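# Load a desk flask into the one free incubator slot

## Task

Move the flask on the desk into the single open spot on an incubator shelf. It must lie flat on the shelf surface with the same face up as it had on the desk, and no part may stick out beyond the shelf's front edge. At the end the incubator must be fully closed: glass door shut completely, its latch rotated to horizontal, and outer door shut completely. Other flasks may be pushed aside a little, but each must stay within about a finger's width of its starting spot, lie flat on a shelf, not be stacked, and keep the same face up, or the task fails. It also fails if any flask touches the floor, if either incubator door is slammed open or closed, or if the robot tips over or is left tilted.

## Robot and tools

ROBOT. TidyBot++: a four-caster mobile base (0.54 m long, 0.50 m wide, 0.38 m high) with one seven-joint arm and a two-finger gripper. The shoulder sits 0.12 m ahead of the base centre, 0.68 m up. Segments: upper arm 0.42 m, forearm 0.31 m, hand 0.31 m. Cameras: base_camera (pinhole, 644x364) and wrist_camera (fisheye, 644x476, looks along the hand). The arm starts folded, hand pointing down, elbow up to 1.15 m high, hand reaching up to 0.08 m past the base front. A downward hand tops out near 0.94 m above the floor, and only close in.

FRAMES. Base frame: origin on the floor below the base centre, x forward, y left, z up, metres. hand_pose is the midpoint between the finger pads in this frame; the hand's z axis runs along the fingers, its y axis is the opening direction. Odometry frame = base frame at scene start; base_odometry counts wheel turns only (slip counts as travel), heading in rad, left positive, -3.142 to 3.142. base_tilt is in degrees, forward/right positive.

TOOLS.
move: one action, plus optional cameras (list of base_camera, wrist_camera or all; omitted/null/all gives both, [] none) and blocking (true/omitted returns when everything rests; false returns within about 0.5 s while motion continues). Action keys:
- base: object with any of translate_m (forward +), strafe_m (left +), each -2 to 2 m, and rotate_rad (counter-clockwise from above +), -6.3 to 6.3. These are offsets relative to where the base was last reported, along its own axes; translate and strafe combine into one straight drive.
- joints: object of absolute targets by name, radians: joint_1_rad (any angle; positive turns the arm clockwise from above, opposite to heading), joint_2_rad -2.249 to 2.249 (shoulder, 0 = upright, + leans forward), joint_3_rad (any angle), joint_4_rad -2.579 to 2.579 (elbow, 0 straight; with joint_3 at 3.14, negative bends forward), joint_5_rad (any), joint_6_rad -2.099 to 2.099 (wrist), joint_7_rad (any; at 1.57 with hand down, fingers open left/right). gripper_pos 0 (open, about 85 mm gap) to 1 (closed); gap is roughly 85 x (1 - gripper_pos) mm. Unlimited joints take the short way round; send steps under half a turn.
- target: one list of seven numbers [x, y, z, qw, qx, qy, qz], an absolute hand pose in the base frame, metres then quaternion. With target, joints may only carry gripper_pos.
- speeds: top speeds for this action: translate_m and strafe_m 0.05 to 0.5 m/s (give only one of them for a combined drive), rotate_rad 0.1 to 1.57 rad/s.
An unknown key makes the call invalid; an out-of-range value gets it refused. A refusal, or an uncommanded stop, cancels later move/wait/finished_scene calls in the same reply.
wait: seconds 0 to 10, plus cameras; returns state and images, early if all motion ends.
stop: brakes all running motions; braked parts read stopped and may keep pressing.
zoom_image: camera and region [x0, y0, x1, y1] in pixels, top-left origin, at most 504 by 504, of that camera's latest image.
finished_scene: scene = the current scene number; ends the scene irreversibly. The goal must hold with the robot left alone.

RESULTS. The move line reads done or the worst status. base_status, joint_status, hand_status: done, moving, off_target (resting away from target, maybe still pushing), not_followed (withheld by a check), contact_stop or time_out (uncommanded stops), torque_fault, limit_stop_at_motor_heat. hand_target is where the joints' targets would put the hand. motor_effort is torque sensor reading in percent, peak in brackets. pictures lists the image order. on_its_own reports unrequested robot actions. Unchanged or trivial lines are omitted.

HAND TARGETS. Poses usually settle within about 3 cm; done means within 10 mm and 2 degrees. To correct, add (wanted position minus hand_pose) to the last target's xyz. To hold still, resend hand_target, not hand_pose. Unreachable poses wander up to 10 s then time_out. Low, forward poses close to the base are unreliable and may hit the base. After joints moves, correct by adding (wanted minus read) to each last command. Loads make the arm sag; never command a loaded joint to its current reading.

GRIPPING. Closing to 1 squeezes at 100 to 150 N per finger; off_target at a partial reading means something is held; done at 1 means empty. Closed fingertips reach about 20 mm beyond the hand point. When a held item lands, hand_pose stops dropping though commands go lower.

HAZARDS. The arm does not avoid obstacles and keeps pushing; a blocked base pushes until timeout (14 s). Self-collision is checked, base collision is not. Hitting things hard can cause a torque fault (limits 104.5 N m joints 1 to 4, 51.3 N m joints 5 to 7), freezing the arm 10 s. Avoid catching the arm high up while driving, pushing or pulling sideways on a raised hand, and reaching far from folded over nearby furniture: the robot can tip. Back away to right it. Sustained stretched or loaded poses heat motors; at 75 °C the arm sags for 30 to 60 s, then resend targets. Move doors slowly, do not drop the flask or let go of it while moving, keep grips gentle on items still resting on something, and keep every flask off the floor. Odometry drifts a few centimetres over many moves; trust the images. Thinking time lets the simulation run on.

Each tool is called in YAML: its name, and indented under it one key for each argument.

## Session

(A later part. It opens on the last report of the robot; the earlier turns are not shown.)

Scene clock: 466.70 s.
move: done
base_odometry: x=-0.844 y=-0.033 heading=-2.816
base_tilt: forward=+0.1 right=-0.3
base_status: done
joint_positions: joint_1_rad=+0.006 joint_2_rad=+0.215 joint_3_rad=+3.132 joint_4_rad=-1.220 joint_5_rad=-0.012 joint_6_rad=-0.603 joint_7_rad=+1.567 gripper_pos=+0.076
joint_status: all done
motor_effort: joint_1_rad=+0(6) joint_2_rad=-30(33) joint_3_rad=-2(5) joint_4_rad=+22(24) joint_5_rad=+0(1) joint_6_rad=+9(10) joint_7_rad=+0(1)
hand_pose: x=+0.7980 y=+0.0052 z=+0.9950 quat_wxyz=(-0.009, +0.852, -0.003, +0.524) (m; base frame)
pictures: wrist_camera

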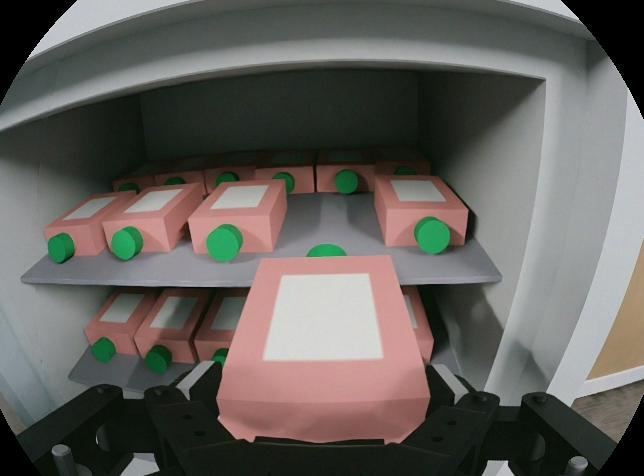

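move:
  joints: {"joint_4_rad": -1.225, "joint_6_rad": -0.54}
  cameras: []

move:
  base: {"translate_m": 0.06}
  speeds: {"translate_m": 0.08}
  cameras: ["wrist_camera"]

zoom_image:
  camera: "wrist_camera"
  region: [150, 120, 510, 390]

Scene clock: 483.47 s.
move: done
joint_status: all done
motor_effort: joint_1_rad=+0(1) joint_2_rad=-31(31) joint_3_rad=-1(2) joint_4_rad=+22(23) joint_5_rad=+0(0) joint_6_rad=+9(10) joint_7_rad=+1(1)
pictures: none

Scene clock: 484.73 s.
move: done
base_odometry: x=-0.901 y=-0.052 heading=-2.816
base_tilt: forward=+0.0 right=-0.3
base_status: done
joint_positions: joint_1_rad=+0.006 joint_2_rad=+0.214 joint_3_rad=+3.132 joint_4_rad=-1.226 joint_5_rad=-0.012 joint_6_rad=-0.560 joint_7_rad=+1.567 gripper_pos=+0.076
motor_effort: joint_1_rad=-1(1) joint_2_rad=-31(33) joint_3_rad=-1(2) joint_4_rad=+23(23) joint_5_rad=+0(1) joint_6_rad=+9(9) joint_7_rad=+1(1)
hand_pose: x=+0.8030 y=+0.0051 z=+1.0047 quat_wxyz=(-0.009, +0.841, -0.004, +0.540) (m; base frame)
pictures: wrist_camera

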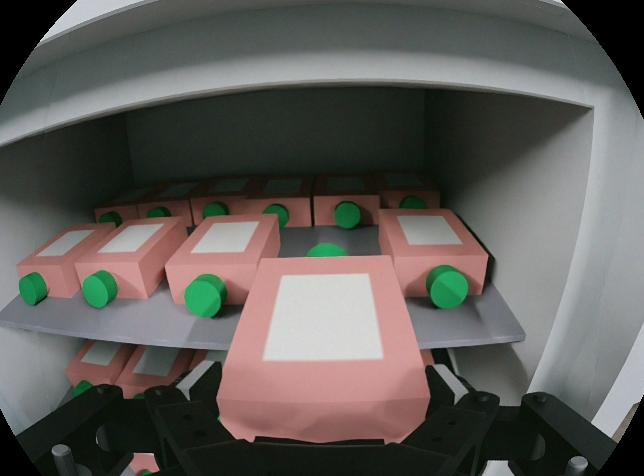

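Scaled by 1.400.

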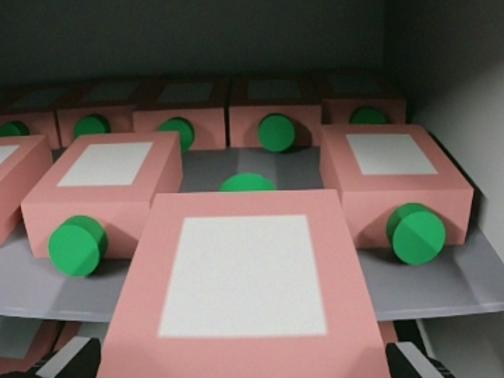

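move:
  base: {"translate_m": 0.055}
  speeds: {"translate_m": 0.06}
  cameras: ["wrist_camera"]

zoom_image:
  camera: "wrist_camera"
  region: [150, 120, 510, 390]

Scene clock: 497.23 s.
move: done
base_odometry: x=-0.953 y=-0.069 heading=-2.817
base_tilt: forward=+0.1 right=-0.3
base_status: done
joint_positions: joint_1_rad=+0.006 joint_2_rad=+0.214 joint_3_rad=+3.132 joint_4_rad=-1.226 joint_5_rad=-0.012 joint_6_rad=-0.560 joint_7_rad=+1.567 gripper_pos=+0.076
motor_effort: joint_1_rad=+0(2) joint_2_rad=-31(34) joint_3_rad=-1(2) joint_4_rad=+23(23) joint_5_rad=+0(0) joint_6_rad=+9(9) joint_7_rad=+1(1)
hand_pose: x=+0.8029 y=+0.0051 z=+1.0049 quat_wxyz=(-0.009, +0.841, -0.004, +0.541) (m; base frame)
pictures: wrist_camera

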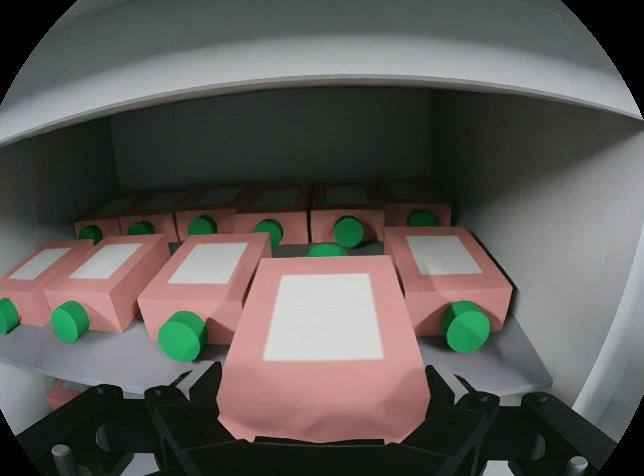

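Scaled by 1.400.

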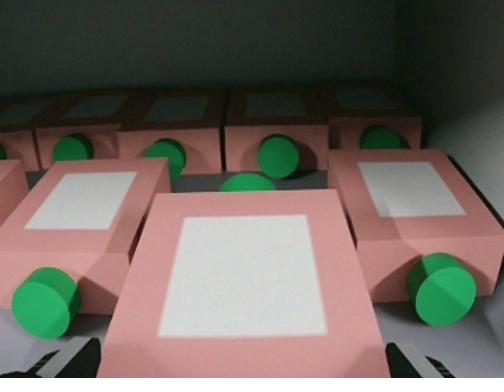

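move:
  base: {"translate_m": 0.03}
  speeds: {"translate_m": 0.06}
  cameras: ["wrist_camera"]

zoom_image:
  camera: "wrist_camera"
  region: [150, 120, 510, 390]

Scene clock: 517.60 s.
move: done
base_odometry: x=-0.982 y=-0.079 heading=-2.817
base_tilt: forward=+0.1 right=-0.3
base_status: done
joint_positions: joint_1_rad=+0.006 joint_2_rad=+0.214 joint_3_rad=+3.132 joint_4_rad=-1.226 joint_5_rad=-0.012 joint_6_rad=-0.560 joint_7_rad=+1.567 gripper_pos=+0.076
motor_effort: joint_1_rad=+1(2) joint_2_rad=-31(34) joint_3_rad=-1(3) joint_4_rad=+23(23) joint_5_rad=+0(1) joint_6_rad=+9(9) joint_7_rad=+1(1)
hand_pose: x=+0.8029 y=+0.0051 z=+1.0049 quat_wxyz=(-0.009, +0.841, -0.004, +0.541) (m; base frame)
pictures: wrist_camera

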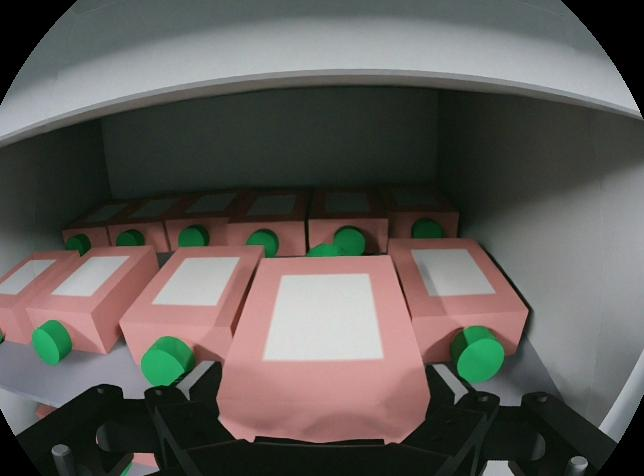

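Scaled by 1.400.

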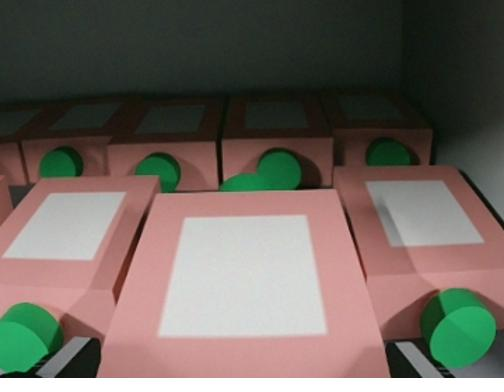

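move:
  joints: {"joint_4_rad": -1.25, "joint_6_rad": -0.515}
  cameras: []

move:
  joints: {"joint_4_rad": -1.268, "joint_6_rad": -0.497}
  cameras: ["wrist_camera"]

zoom_image:
  camera: "wrist_camera"
  region: [150, 120, 510, 390]

Scene clock: 526.87 s.
move: done
joint_status: all done
motor_effort: joint_1_rad=+0(1) joint_2_rad=-30(32) joint_3_rad=-2(2) joint_4_rad=+23(24) joint_5_rad=+0(0) joint_6_rad=+9(9) joint_7_rad=+1(1)
pictures: none

Scene clock: 527.47 s.
move: done
base_odometry: x=-0.982 y=-0.079 heading=-2.817
base_tilt: forward=+0.0 right=-0.4
joint_positions: joint_1_rad=+0.006 joint_2_rad=+0.214 joint_3_rad=+3.132 joint_4_rad=-1.265 joint_5_rad=-0.012 joint_6_rad=-0.537 joint_7_rad=+1.567 gripper_pos=+0.076
joint_status: all done
motor_effort: joint_1_rad=+0(1) joint_2_rad=-30(31) joint_3_rad=-1(2) joint_4_rad=+23(24) joint_5_rad=+0(0) joint_6_rad=+9(10) joint_7_rad=+1(1)
hand_pose: x=+0.8021 y=+0.0050 z=+0.9879 quat_wxyz=(-0.008, +0.846, -0.004, +0.534) (m; base frame)
pictures: wrist_camera

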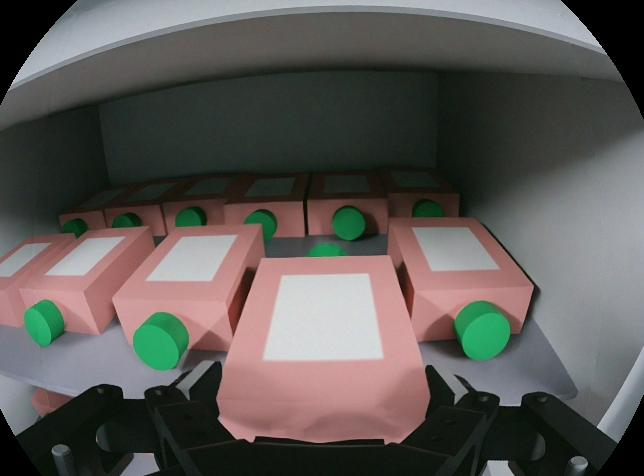

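Scaled by 1.400.

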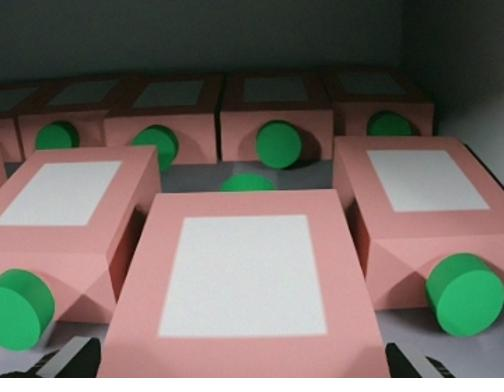

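move:
  joints: {"joint_4_rad": -1.285, "joint_6_rad": -0.47}
  cameras: []

move:
  joints: {"joint_4_rad": -1.305, "joint_6_rad": -0.45}
  cameras: ["wrist_camera"]

Scene clock: 532.60 s.
move: done
joint_status: all done
motor_effort: joint_1_rad=-1(1) joint_2_rad=-30(31) joint_3_rad=-1(2) joint_4_rad=+23(24) joint_5_rad=+0(1) joint_6_rad=+9(9) joint_7_rad=+0(1)
pictures: none

Scene clock: 533.20 s.
move: done
base_odometry: x=-0.982 y=-0.079 heading=-2.817
base_tilt: forward=+0.1 right=-0.3
joint_positions: joint_1_rad=+0.006 joint_2_rad=+0.214 joint_3_rad=+3.132 joint_4_rad=-1.302 joint_5_rad=-0.012 joint_6_rad=-0.494 joint_7_rad=+1.567 gripper_pos=+0.076
joint_status: all done
motor_effort: joint_1_rad=-1(2) joint_2_rad=-30(31) joint_3_rad=-1(2) joint_4_rad=+22(24) joint_5_rad=+0(1) joint_6_rad=+9(9) joint_7_rad=+0(1)
hand_pose: x=+0.8039 y=+0.0049 z=+0.9783 quat_wxyz=(-0.008, +0.844, -0.004, +0.536) (m; base frame)
pictures: wrist_camera

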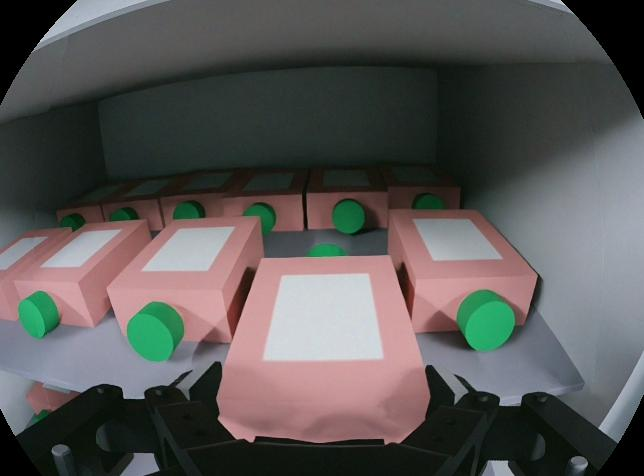

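move:
  joints: {"joint_4_rad": -1.325, "joint_6_rad": -0.43}
  cameras: []

move:
  joints: {"joint_4_rad": -1.34, "joint_6_rad": -0.415}
  cameras: ["wrist_camera"]

Scene clock: 537.30 s.
move: done
joint_status: all done
motor_effort: joint_1_rad=-1(1) joint_2_rad=-29(31) joint_3_rad=-1(2) joint_4_rad=+22(23) joint_5_rad=+0(1) joint_6_rad=+9(9) joint_7_rad=+0(1)
pictures: none

Scene clock: 537.83 s.
move: done
base_odometry: x=-0.982 y=-0.079 heading=-2.817
base_tilt: forward=+0.1 right=-0.3
joint_positions: joint_1_rad=+0.006 joint_2_rad=+0.212 joint_3_rad=+3.132 joint_4_rad=-1.327 joint_5_rad=-0.012 joint_6_rad=-0.452 joint_7_rad=+1.567 gripper_pos=+0.076
joint_status: all done
motor_effort: joint_1_rad=+0(1) joint_2_rad=-28(30) joint_3_rad=-1(2) joint_4_rad=+22(22) joint_5_rad=+0(1) joint_6_rad=+8(10) joint_7_rad=+1(1)
hand_pose: x=+0.8060 y=+0.0048 z=+0.9763 quat_wxyz=(-0.008, +0.839, -0.004, +0.544) (m; base frame)
pictures: wrist_camera

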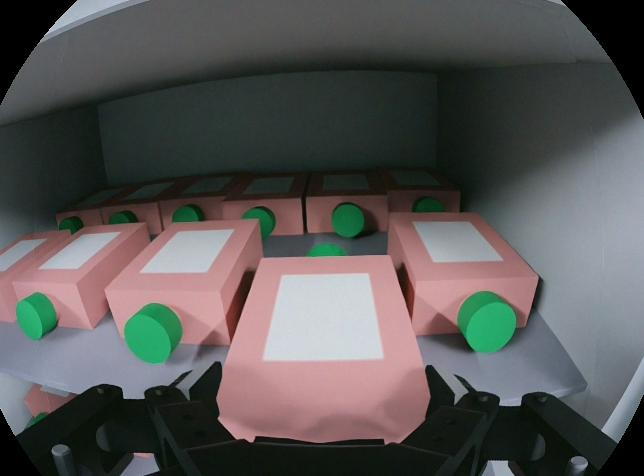

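move:
  joints: {"joint_4_rad": -1.345, "joint_6_rad": -0.445}
  cameras: ["wrist_camera"]

zoom_image:
  camera: "wrist_camera"
  region: [70, 180, 570, 470]

Scene clock: 545.43 s.
move: done
base_odometry: x=-0.982 y=-0.079 heading=-2.817
base_tilt: forward=+0.1 right=-0.3
joint_positions: joint_1_rad=+0.006 joint_2_rad=+0.212 joint_3_rad=+3.132 joint_4_rad=-1.328 joint_5_rad=-0.012 joint_6_rad=-0.452 joint_7_rad=+1.567 gripper_pos=+0.076
joint_status: all done
motor_effort: joint_1_rad=+0(1) joint_2_rad=-28(29) joint_3_rad=-1(2) joint_4_rad=+20(22) joint_5_rad=+0(1) joint_6_rad=+7(8) joint_7_rad=+1(1)
hand_pose: x=+0.8057 y=+0.0048 z=+0.9761 quat_wxyz=(-0.008, +0.839, -0.004, +0.544) (m; base frame)
pictures: wrist_camera

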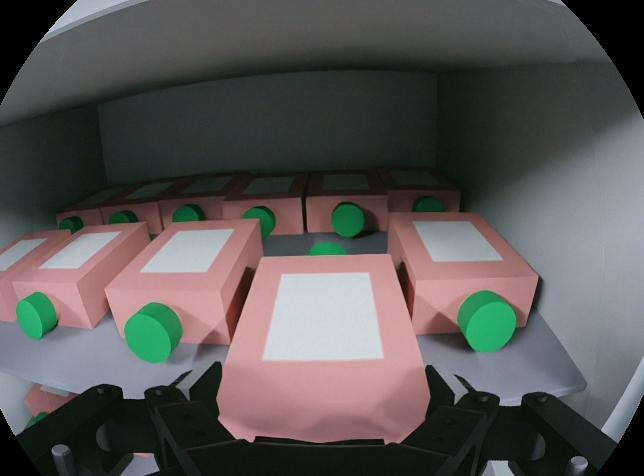

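Scaled by 1.008.

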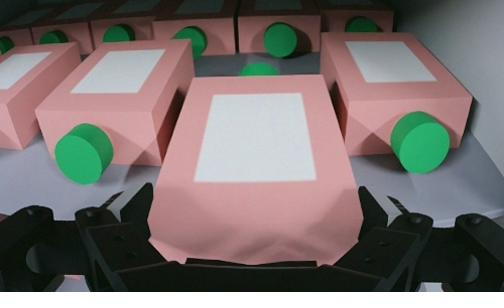

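move:
  joints: {"gripper_pos": 0.0}
  cameras: ["wrist_camera"]

move:
  base: {"translate_m": -0.015}
  speeds: {"translate_m": 0.06}
  cameras: ["wrist_camera"]

zoom_image:
  camera: "wrist_camera"
  region: [140, 220, 500, 460]

Scene clock: 552.43 s.
move: done
joint_status: all done
motor_effort: joint_1_rad=+0(1) joint_2_rad=-29(30) joint_3_rad=-1(2) joint_4_rad=+22(23) joint_5_rad=+0(1) joint_6_rad=+8(8) joint_7_rad=+0(1)
pictures: wrist_camera

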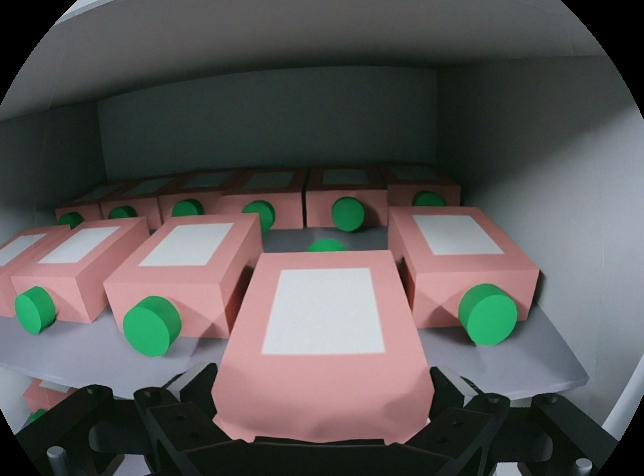

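Scene clock: 553.20 s.
move: done
base_odometry: x=-0.968 y=-0.074 heading=-2.817
base_tilt: forward=+0.1 right=-0.3
base_status: done
joint_positions: joint_1_rad=+0.006 joint_2_rad=+0.208 joint_3_rad=+3.132 joint_4_rad=-1.335 joint_5_rad=-0.012 joint_6_rad=-0.452 joint_7_rad=+1.567 gripper_pos=+0.000
motor_effort: joint_1_rad=-1(1) joint_2_rad=-29(33) joint_3_rad=-2(2) joint_4_rad=+22(22) joint_5_rad=+0(0) joint_6_rad=+8(9) joint_7_rad=+0(1)
hand_pose: x=+0.8036 y=+0.0048 z=+0.9745 quat_wxyz=(-0.008, +0.840, -0.004, +0.543) (m; base frame)
pictures: wrist_camera

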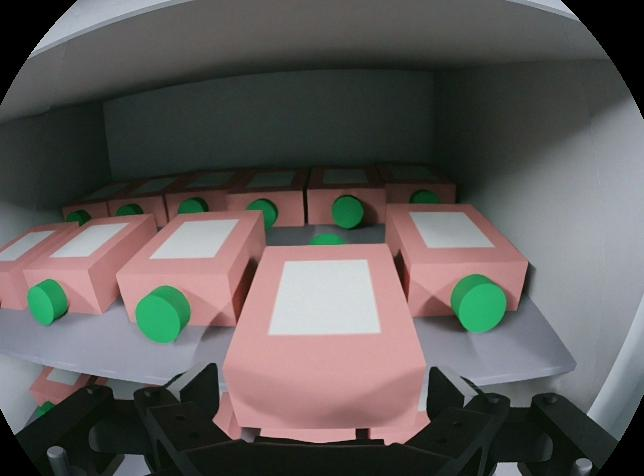

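Scaled by 1.400.

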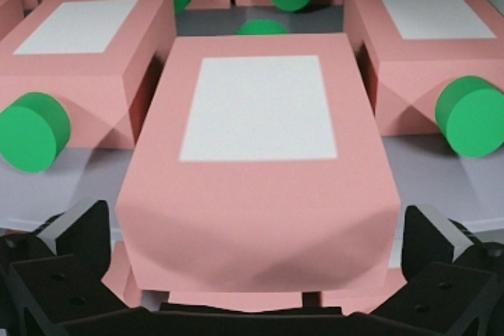

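move:
  base: {"translate_m": -0.05}
  speeds: {"translate_m": 0.06}
  cameras: ["wrist_camera"]

zoom_image:
  camera: "wrist_camera"
  region: [140, 120, 560, 440]

Scene clock: 559.37 s.
move: done
base_odometry: x=-0.920 y=-0.058 heading=-2.817
base_tilt: forward=+0.1 right=-0.3
base_status: done
joint_positions: joint_1_rad=+0.006 joint_2_rad=+0.207 joint_3_rad=+3.132 joint_4_rad=-1.335 joint_5_rad=-0.012 joint_6_rad=-0.452 joint_7_rad=+1.567 gripper_pos=+0.000
motor_effort: joint_1_rad=+1(1) joint_2_rad=-29(32) joint_3_rad=-1(2) joint_4_rad=+22(23) joint_5_rad=+0(0) joint_6_rad=+8(8) joint_7_rad=+0(1)
hand_pose: x=+0.8035 y=+0.0048 z=+0.9745 quat_wxyz=(-0.008, +0.840, -0.004, +0.543) (m; base frame)
pictures: wrist_camera

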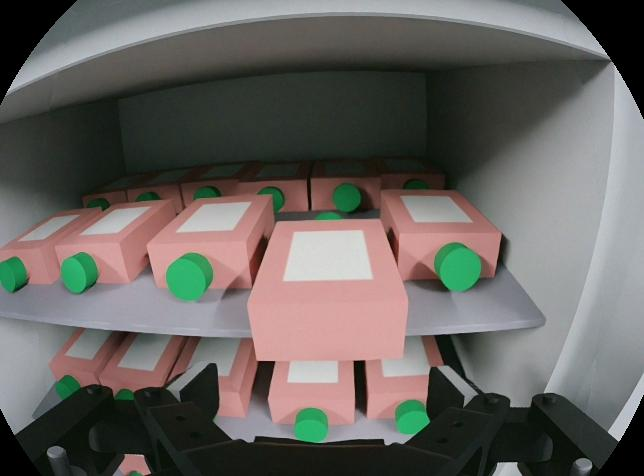

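Scaled by 1.200.

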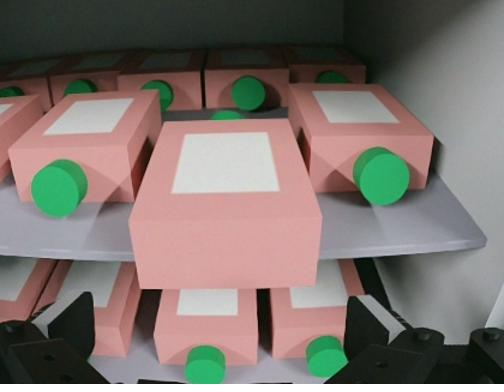

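move:
  joints: {"gripper_pos": 1.0, "joint_4_rad": -1.285}
  base: {"strafe_m": -0.004}
  cameras: []

move:
  base: {"translate_m": 0.03}
  speeds: {"translate_m": 0.06}
  cameras: ["wrist_camera"]

zoom_image:
  camera: "wrist_camera"
  region: [140, 120, 560, 440]

Scene clock: 573.60 s.
move: done
base_status: done
joint_status: all done
motor_effort: joint_1_rad=-1(4) joint_2_rad=-29(32) joint_3_rad=-1(4) joint_4_rad=+21(23) joint_5_rad=+0(1) joint_6_rad=+8(9) joint_7_rad=+1(1)
pictures: none

Scene clock: 574.60 s.
move: done
base_odometry: x=-0.950 y=-0.064 heading=-2.817
base_tilt: forward=+0.1 right=-0.3
base_status: done
joint_positions: joint_1_rad=+0.006 joint_2_rad=+0.207 joint_3_rad=+3.132 joint_4_rad=-1.296 joint_5_rad=-0.012 joint_6_rad=-0.452 joint_7_rad=+1.567 gripper_pos=+0.999
motor_effort: joint_1_rad=-1(2) joint_2_rad=-29(33) joint_3_rad=-1(2) joint_4_rad=+21(23) joint_5_rad=+0(1) joint_6_rad=+9(9) joint_7_rad=+0(1)
hand_pose: x=+0.8076 y=+0.0042 z=+0.9984 quat_wxyz=(-0.008, +0.829, -0.004, +0.559) (m; base frame)
pictures: wrist_camera

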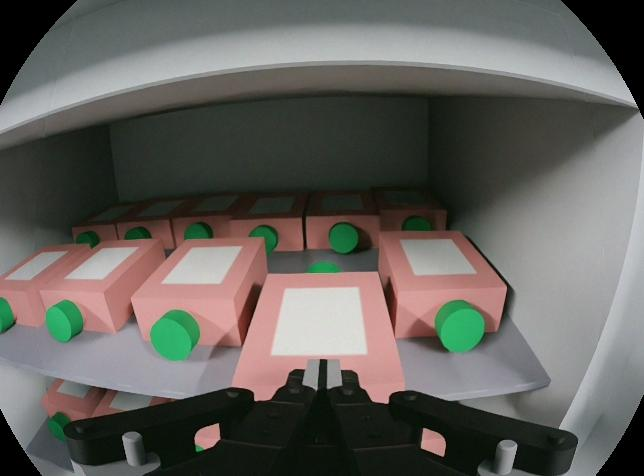

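Scaled by 1.200.

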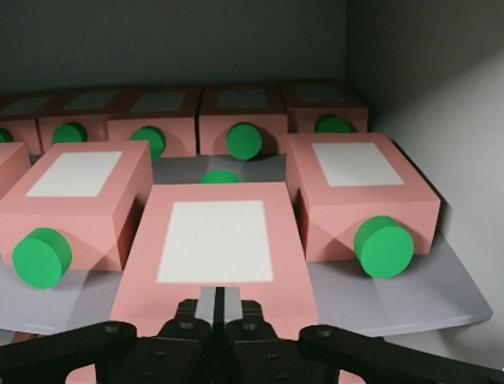

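move:
  joints: {"joint_4_rad": -1.307}
  cameras: []

move:
  base: {"translate_m": 0.04}
  speeds: {"translate_m": 0.06}
  cameras: ["wrist_camera"]

zoom_image:
  camera: "wrist_camera"
  region: [140, 120, 560, 440]

Scene clock: 580.60 s.
move: done
joint_status: all done
motor_effort: joint_1_rad=+0(1) joint_2_rad=-29(30) joint_3_rad=-1(2) joint_4_rad=+21(23) joint_5_rad=+0(1) joint_6_rad=+8(9) joint_7_rad=+0(1)
pictures: none

Scene clock: 581.73 s.
move: done
base_odometry: x=-0.988 y=-0.077 heading=-2.817
base_tilt: forward=+0.0 right=-0.2
base_status: done
joint_positions: joint_1_rad=+0.006 joint_2_rad=+0.205 joint_3_rad=+3.132 joint_4_rad=-1.305 joint_5_rad=-0.012 joint_6_rad=-0.452 joint_7_rad=+1.567 gripper_pos=+0.999
motor_effort: joint_1_rad=+0(2) joint_2_rad=-29(31) joint_3_rad=-1(2) joint_4_rad=+22(22) joint_5_rad=+0(1) joint_6_rad=+9(9) joint_7_rad=+0(1)
hand_pose: x=+0.8063 y=+0.0042 z=+0.9941 quat_wxyz=(-0.008, +0.831, -0.004, +0.556) (m; base frame)
pictures: wrist_camera

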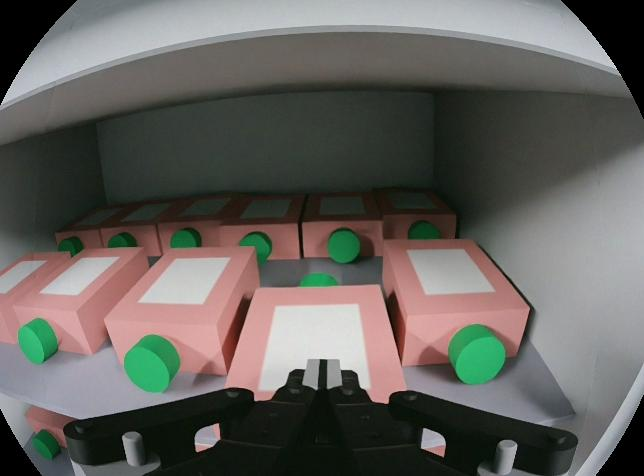

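Scaled by 1.200.

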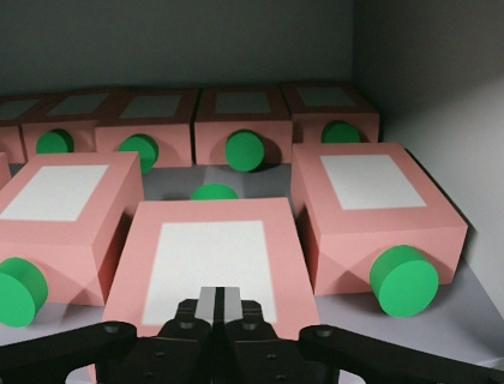

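move:
  base: {"translate_m": 0.025}
  speeds: {"translate_m": 0.05}
  cameras: ["wrist_camera"]

zoom_image:
  camera: "wrist_camera"
  region: [140, 120, 560, 440]

Scene clock: 590.83 s.
move: done
base_odometry: x=-1.012 y=-0.085 heading=-2.817
base_tilt: forward=+0.1 right=-0.3
base_status: done
joint_positions: joint_1_rad=+0.006 joint_2_rad=+0.205 joint_3_rad=+3.132 joint_4_rad=-1.305 joint_5_rad=-0.012 joint_6_rad=-0.452 joint_7_rad=+1.567 gripper_pos=+0.999
motor_effort: joint_1_rad=+0(1) joint_2_rad=-29(32) joint_3_rad=-1(2) joint_4_rad=+21(23) joint_5_rad=+0(1) joint_6_rad=+8(9) joint_7_rad=+1(1)
hand_pose: x=+0.8063 y=+0.0042 z=+0.9941 quat_wxyz=(-0.008, +0.831, -0.004, +0.556) (m; base frame)
pictures: wrist_camera

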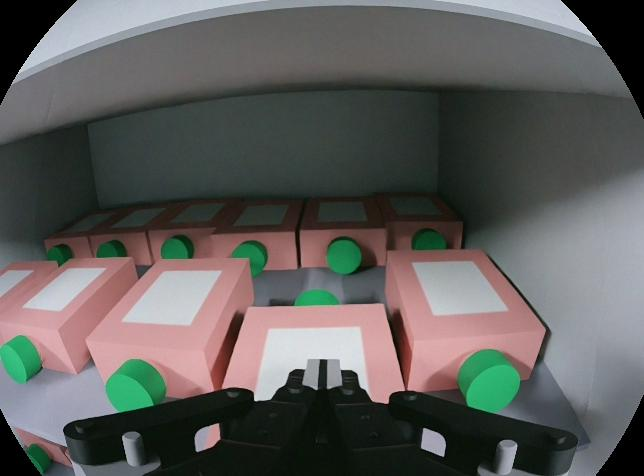

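Scaled by 1.200.

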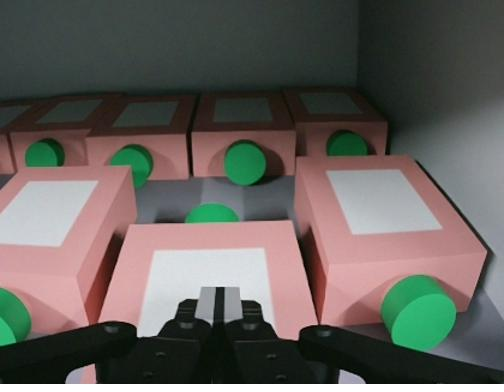

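move:
  base: {"translate_m": -0.05}
  speeds: {"translate_m": 0.06}
  cameras: ["wrist_camera"]

zoom_image:
  camera: "wrist_camera"
  region: [140, 120, 560, 440]

Scene clock: 613.67 s.
move: done
base_odometry: x=-0.964 y=-0.069 heading=-2.817
base_tilt: forward=+0.0 right=-0.4
base_status: done
joint_positions: joint_1_rad=+0.006 joint_2_rad=+0.205 joint_3_rad=+3.132 joint_4_rad=-1.305 joint_5_rad=-0.012 joint_6_rad=-0.452 joint_7_rad=+1.567 gripper_pos=+0.999
motor_effort: joint_1_rad=+0(2) joint_2_rad=-29(31) joint_3_rad=-1(2) joint_4_rad=+21(23) joint_5_rad=+0(0) joint_6_rad=+9(9) joint_7_rad=+1(1)
hand_pose: x=+0.8060 y=+0.0042 z=+0.9945 quat_wxyz=(-0.008, +0.831, -0.004, +0.556) (m; base frame)
pictures: wrist_camera

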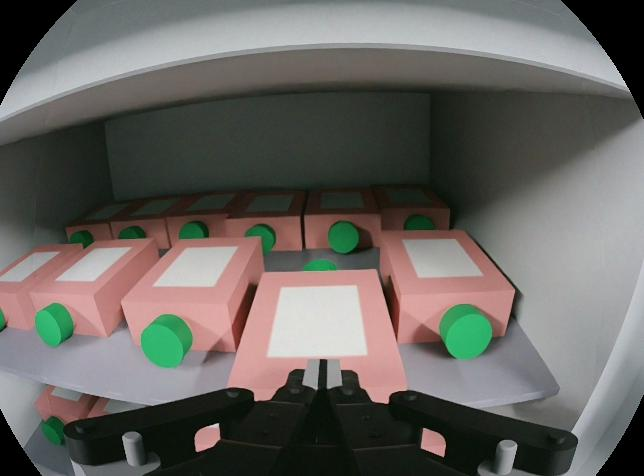

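Scaled by 1.200.

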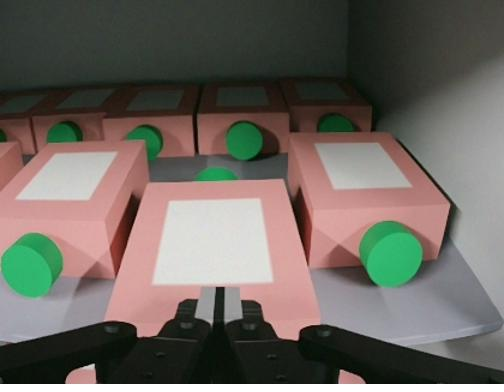

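move:
  base: {"translate_m": -0.08}
  speeds: {"translate_m": 0.1}
  cameras: []

move:
  joints: {"joint_4_rad": -1.352, "joint_6_rad": -0.41}
  cameras: ["wrist_camera"]

zoom_image:
  camera: "wrist_camera"
  region: [140, 120, 560, 440]

Scene clock: 639.10 s.
move: done
base_status: done
motor_effort: joint_1_rad=-1(1) joint_2_rad=-29(32) joint_3_rad=-2(2) joint_4_rad=+22(22) joint_5_rad=+0(1) joint_6_rad=+8(9) joint_7_rad=+1(1)
pictures: none

Scene clock: 639.83 s.
move: done
base_odometry: x=-0.888 y=-0.043 heading=-2.817
base_tilt: forward=+0.0 right=-0.4
joint_positions: joint_1_rad=+0.006 joint_2_rad=+0.206 joint_3_rad=+3.132 joint_4_rad=-1.346 joint_5_rad=-0.012 joint_6_rad=-0.439 joint_7_rad=+1.567 gripper_pos=+0.999
joint_status: all done
motor_effort: joint_1_rad=+0(1) joint_2_rad=-29(31) joint_3_rad=-1(2) joint_4_rad=+22(23) joint_5_rad=+0(0) joint_6_rad=+8(9) joint_7_rad=+1(1)
hand_pose: x=+0.8033 y=+0.0042 z=+0.9725 quat_wxyz=(-0.008, +0.839, -0.004, +0.544) (m; base frame)
pictures: wrist_camera

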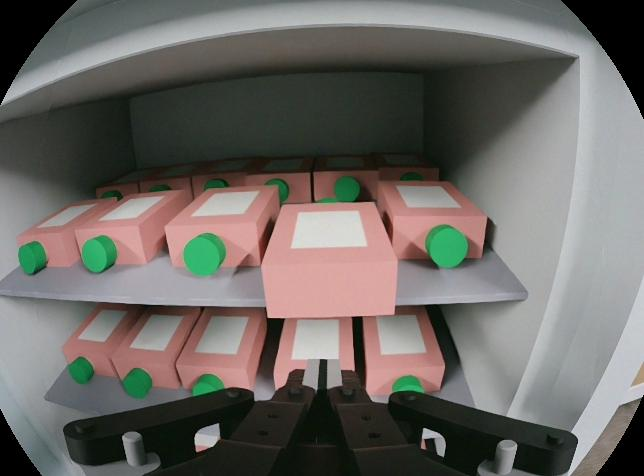

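Scaled by 1.200.

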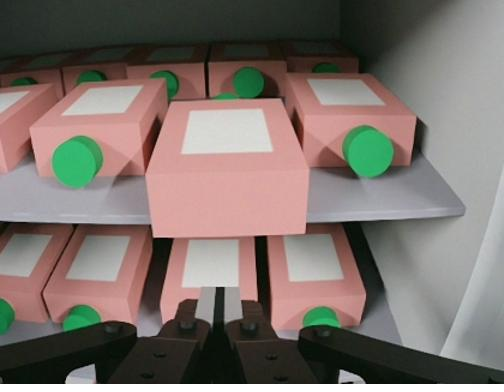

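move:
  joints: {"joint_4_rad": -1.335}
  base: {"strafe_m": -0.005, "translate_m": 0.05}
  speeds: {"translate_m": 0.08}
  cameras: []

move:
  base: {"translate_m": 0.025}
  speeds: {"translate_m": 0.05}
  cameras: ["wrist_camera"]

zoom_image:
  camera: "wrist_camera"
  region: [140, 120, 560, 440]

Scene clock: 658.17 s.
move: done
base_status: done
joint_status: all done
motor_effort: joint_1_rad=+0(2) joint_2_rad=-29(32) joint_3_rad=-1(3) joint_4_rad=+22(23) joint_5_rad=+0(1) joint_6_rad=+9(9) joint_7_rad=+0(1)
pictures: none

Scene clock: 659.13 s.
move: done
base_odometry: x=-0.961 y=-0.062 heading=-2.818
base_tilt: forward=+0.0 right=-0.3
base_status: done
joint_positions: joint_1_rad=+0.006 joint_2_rad=+0.207 joint_3_rad=+3.132 joint_4_rad=-1.342 joint_5_rad=-0.012 joint_6_rad=-0.439 joint_7_rad=+1.567 gripper_pos=+0.999
motor_effort: joint_1_rad=+0(1) joint_2_rad=-30(33) joint_3_rad=-1(2) joint_4_rad=+21(22) joint_5_rad=+0(1) joint_6_rad=+8(9) joint_7_rad=+0(1)
hand_pose: x=+0.8043 y=+0.0042 z=+0.9740 quat_wxyz=(-0.008, +0.838, -0.004, +0.545) (m; base frame)
pictures: wrist_camera

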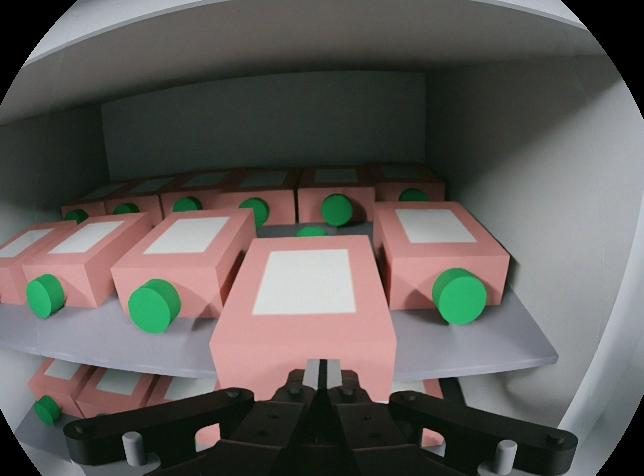

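Scaled by 1.200.

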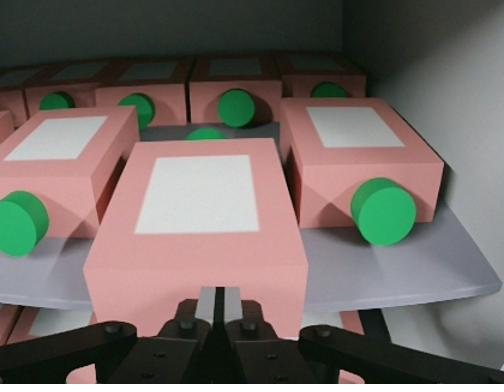

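move:
  base: {"strafe_m": 0.008, "translate_m": 0.015}
  speeds: {"translate_m": 0.05}
  cameras: ["wrist_camera"]

zoom_image:
  camera: "wrist_camera"
  region: [140, 120, 560, 440]

Scene clock: 684.47 s.
move: done
base_odometry: x=-0.973 y=-0.074 heading=-2.818
base_tilt: forward=+0.1 right=-0.3
base_status: done
joint_positions: joint_1_rad=+0.007 joint_2_rad=+0.207 joint_3_rad=+3.132 joint_4_rad=-1.342 joint_5_rad=-0.012 joint_6_rad=-0.439 joint_7_rad=+1.567 gripper_pos=+0.999
motor_effort: joint_1_rad=+0(2) joint_2_rad=-29(33) joint_3_rad=-1(3) joint_4_rad=+21(22) joint_5_rad=+0(1) joint_6_rad=+8(9) joint_7_rad=+0(1)
hand_pose: x=+0.8042 y=+0.0040 z=+0.9741 quat_wxyz=(-0.008, +0.838, -0.005, +0.545) (m; base frame)
pictures: wrist_camera

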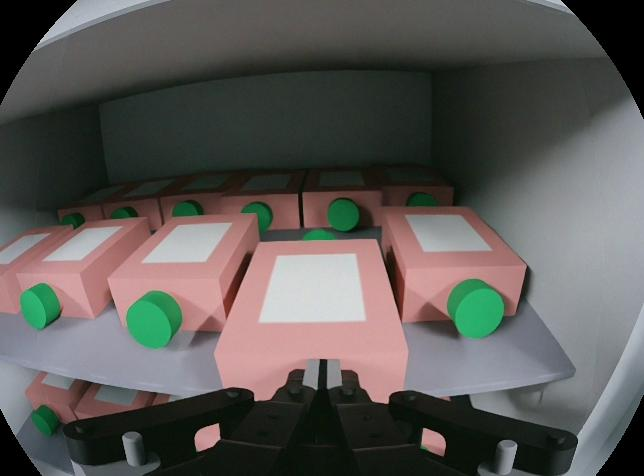

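Scaled by 1.200.

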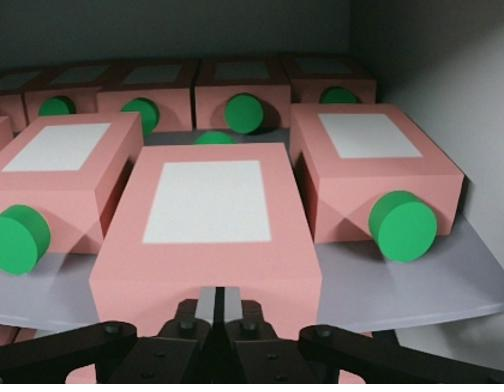

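move:
  base: {"strafe_m": 0.005, "translate_m": 0.02}
  speeds: {"translate_m": 0.05}
  cameras: ["wrist_camera"]

zoom_image:
  camera: "wrist_camera"
  region: [140, 120, 560, 440]

Scene clock: 691.67 s.
move: done
base_odometry: x=-0.991 y=-0.086 heading=-2.818
base_tilt: forward=+0.0 right=-0.3
base_status: done
joint_positions: joint_1_rad=+0.007 joint_2_rad=+0.207 joint_3_rad=+3.132 joint_4_rad=-1.342 joint_5_rad=-0.012 joint_6_rad=-0.439 joint_7_rad=+1.567 gripper_pos=+0.999
motor_effort: joint_1_rad=-1(2) joint_2_rad=-29(32) joint_3_rad=-1(3) joint_4_rad=+22(22) joint_5_rad=+0(1) joint_6_rad=+8(9) joint_7_rad=+0(1)
hand_pose: x=+0.8041 y=+0.0039 z=+0.9743 quat_wxyz=(-0.008, +0.838, -0.005, +0.545) (m; base frame)
pictures: wrist_camera

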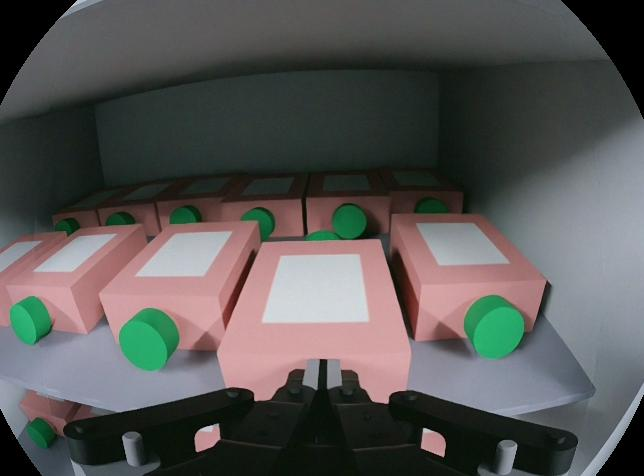

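Scaled by 1.200.

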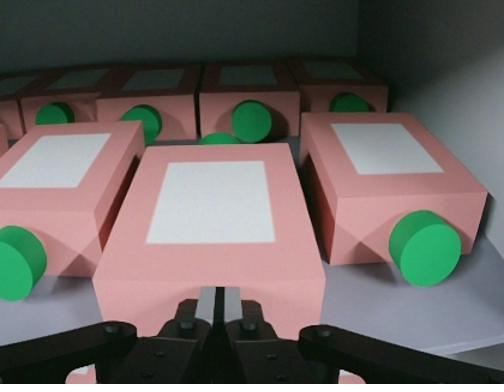

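move:
  base: {"translate_m": -0.012}
  speeds: {"translate_m": 0.06}
  cameras: []

move:
  base: {"strafe_m": 0.025}
  speeds: {"strafe_m": 0.06}
  cameras: []

move:
  base: {"translate_m": 0.025}
  speeds: {"translate_m": 0.05}
  cameras: ["wrist_camera"]

zoom_image:
  camera: "wrist_camera"
  region: [140, 120, 560, 440]

Scene clock: 705.40 s.
move: done
base_status: done
motor_effort: joint_1_rad=-1(1) joint_2_rad=-29(32) joint_3_rad=+0(2) joint_4_rad=+21(23) joint_5_rad=+0(1) joint_6_rad=+8(9) joint_7_rad=+1(1)
pictures: none

Scene clock: 706.30 s.
move: done
base_status: done
motor_effort: joint_1_rad=+0(3) joint_2_rad=-29(30) joint_3_rad=-1(4) joint_4_rad=+21(22) joint_5_rad=+0(1) joint_6_rad=+8(9) joint_7_rad=+0(1)
pictures: none

Scene clock: 707.27 s.
move: done
base_odometry: x=-0.995 y=-0.114 heading=-2.818
base_tilt: forward=+0.0 right=-0.4
base_status: done
joint_positions: joint_1_rad=+0.007 joint_2_rad=+0.205 joint_3_rad=+3.132 joint_4_rad=-1.342 joint_5_rad=-0.012 joint_6_rad=-0.439 joint_7_rad=+1.567 gripper_pos=+0.999
motor_effort: joint_1_rad=+0(2) joint_2_rad=-30(32) joint_3_rad=+0(2) joint_4_rad=+22(23) joint_5_rad=+0(1) joint_6_rad=+8(9) joint_7_rad=+0(1)
hand_pose: x=+0.8035 y=+0.0038 z=+0.9759 quat_wxyz=(-0.008, +0.838, -0.005, +0.546) (m; base frame)
pictures: wrist_camera

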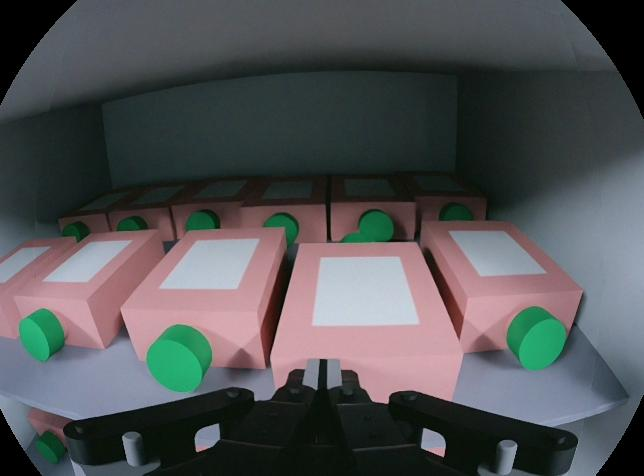

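Scaled by 1.200.

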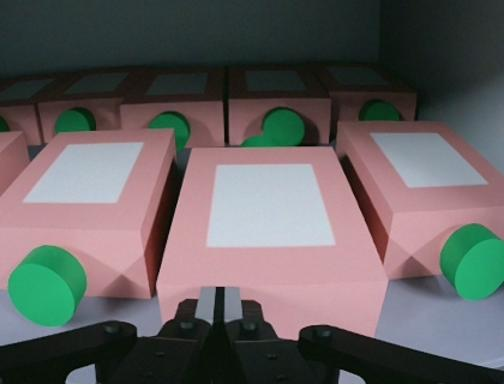

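move:
  base: {"translate_m": -0.12}
  speeds: {"translate_m": 0.15}
  cameras: ["wrist_camera"]

zoom_image:
  camera: "wrist_camera"
  region: [140, 80, 560, 400]

Scene clock: 724.27 s.
move: done
base_odometry: x=-0.881 y=-0.075 heading=-2.818
base_tilt: forward=+0.1 right=-0.3
base_status: done
joint_positions: joint_1_rad=+0.007 joint_2_rad=+0.205 joint_3_rad=+3.132 joint_4_rad=-1.342 joint_5_rad=-0.012 joint_6_rad=-0.439 joint_7_rad=+1.567 gripper_pos=+0.999
motor_effort: joint_1_rad=+0(1) joint_2_rad=-29(32) joint_3_rad=-1(2) joint_4_rad=+22(23) joint_5_rad=+0(1) joint_6_rad=+8(9) joint_7_rad=+0(1)
hand_pose: x=+0.8036 y=+0.0037 z=+0.9756 quat_wxyz=(-0.008, +0.838, -0.005, +0.546) (m; base frame)
pictures: wrist_camera

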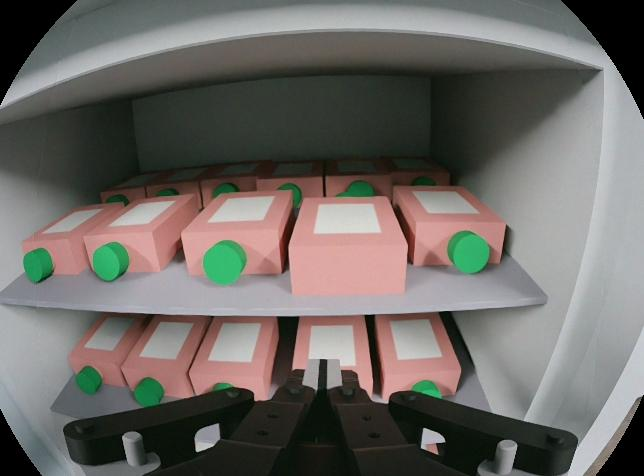

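Scaled by 1.200.

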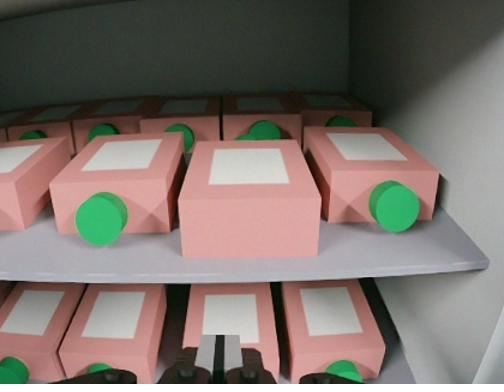

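move:
  base: {"translate_m": -0.75, "strafe_m": 0.2}
  speeds: {"translate_m": 0.35}
  joints: {"joint_1_rad": -0.3}

zoom_image:
  camera: "wrist_camera"
  region: [60, 60, 560, 440]

Scene clock: 735.10 s.
move: done
base_odometry: x=-0.106 y=-0.026 heading=-2.818
base_tilt: forward=+0.0 right=-0.3
base_status: done
joint_positions: joint_1_rad=-0.296 joint_2_rad=+0.206 joint_3_rad=+3.134 joint_4_rad=-1.342 joint_5_rad=-0.012 joint_6_rad=-0.439 joint_7_rad=+1.567 gripper_pos=+0.999
joint_status: all done
motor_effort: joint_1_rad=-1(5) joint_2_rad=-29(32) joint_3_rad=-1(6) joint_4_rad=+22(22) joint_5_rad=+0(1) joint_6_rad=+8(9) joint_7_rad=+1(1)
hand_pose: x=+0.7719 y=+0.2072 z=+0.9748 quat_wxyz=(-0.090, +0.829, +0.121, +0.538) (m; base frame)
pictures: base_camera, wrist_camera

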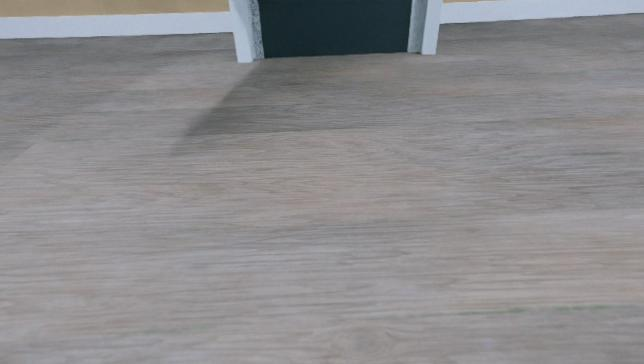

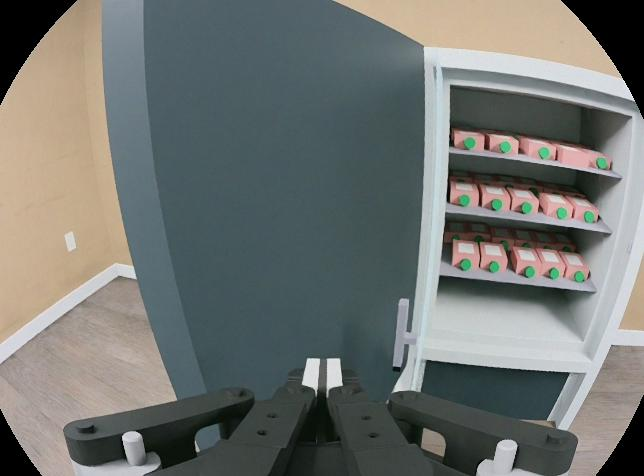

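Scaled by 1.008.

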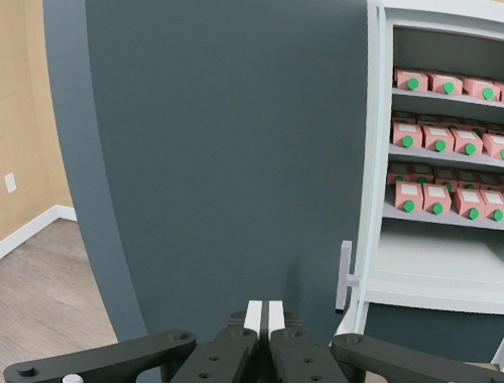

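move:
  base: {"strafe_m": 0.25}
  joints: {"joint_1_rad": 0.0, "joint_7_rad": 3.13, "joint_2_rad": -0.02, "joint_4_rad": -1.62, "joint_6_rad": -0.2}
  cameras: ["wrist_camera"]

move:
  base: {"translate_m": 0.25}
  speeds: {"translate_m": 0.2}
  cameras: ["wrist_camera"]

Scene clock: 782.87 s.
move: done
base_status: done
joint_status: all done
motor_effort: joint_1_rad=-2(3) joint_2_rad=-22(30) joint_3_rad=-1(3) joint_4_rad=+22(23) joint_5_rad=+0(1) joint_6_rad=+9(9) joint_7_rad=+0(1)
pictures: wrist_camera

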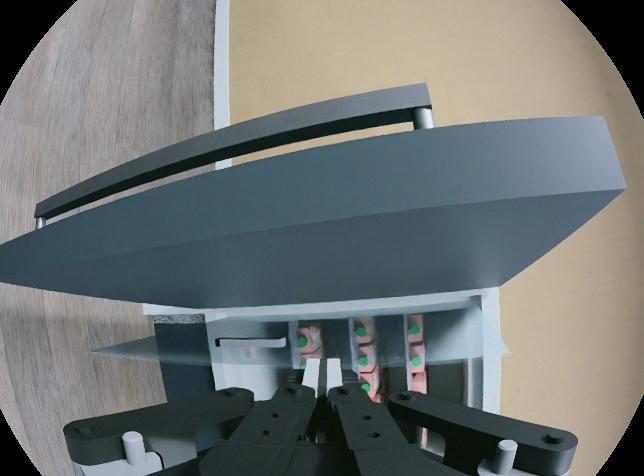

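Scene clock: 784.87 s.
move: done
base_odometry: x=-0.264 y=-0.343 heading=-2.817
base_tilt: forward=+0.0 right=-0.3
base_status: done
joint_positions: joint_1_rad=-0.010 joint_2_rad=-0.011 joint_3_rad=+3.133 joint_4_rad=-1.611 joint_5_rad=-0.012 joint_6_rad=-0.242 joint_7_rad=+3.055 gripper_pos=+0.999
motor_effort: joint_1_rad=+0(1) joint_2_rad=-21(24) joint_3_rad=+0(2) joint_4_rad=+22(23) joint_5_rad=-1(1) joint_6_rad=+9(9) joint_7_rad=+0(1)
hand_pose: x=+0.7285 y=+0.0139 z=+1.0100 quat_wxyz=(+0.401, +0.584, +0.541, +0.453) (m; base frame)
pictures: wrist_camera

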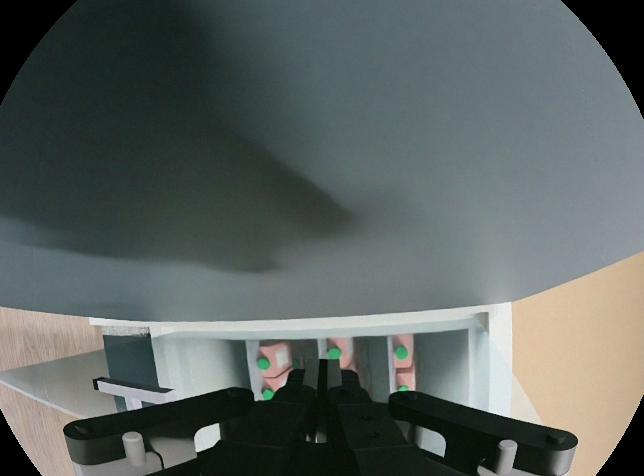

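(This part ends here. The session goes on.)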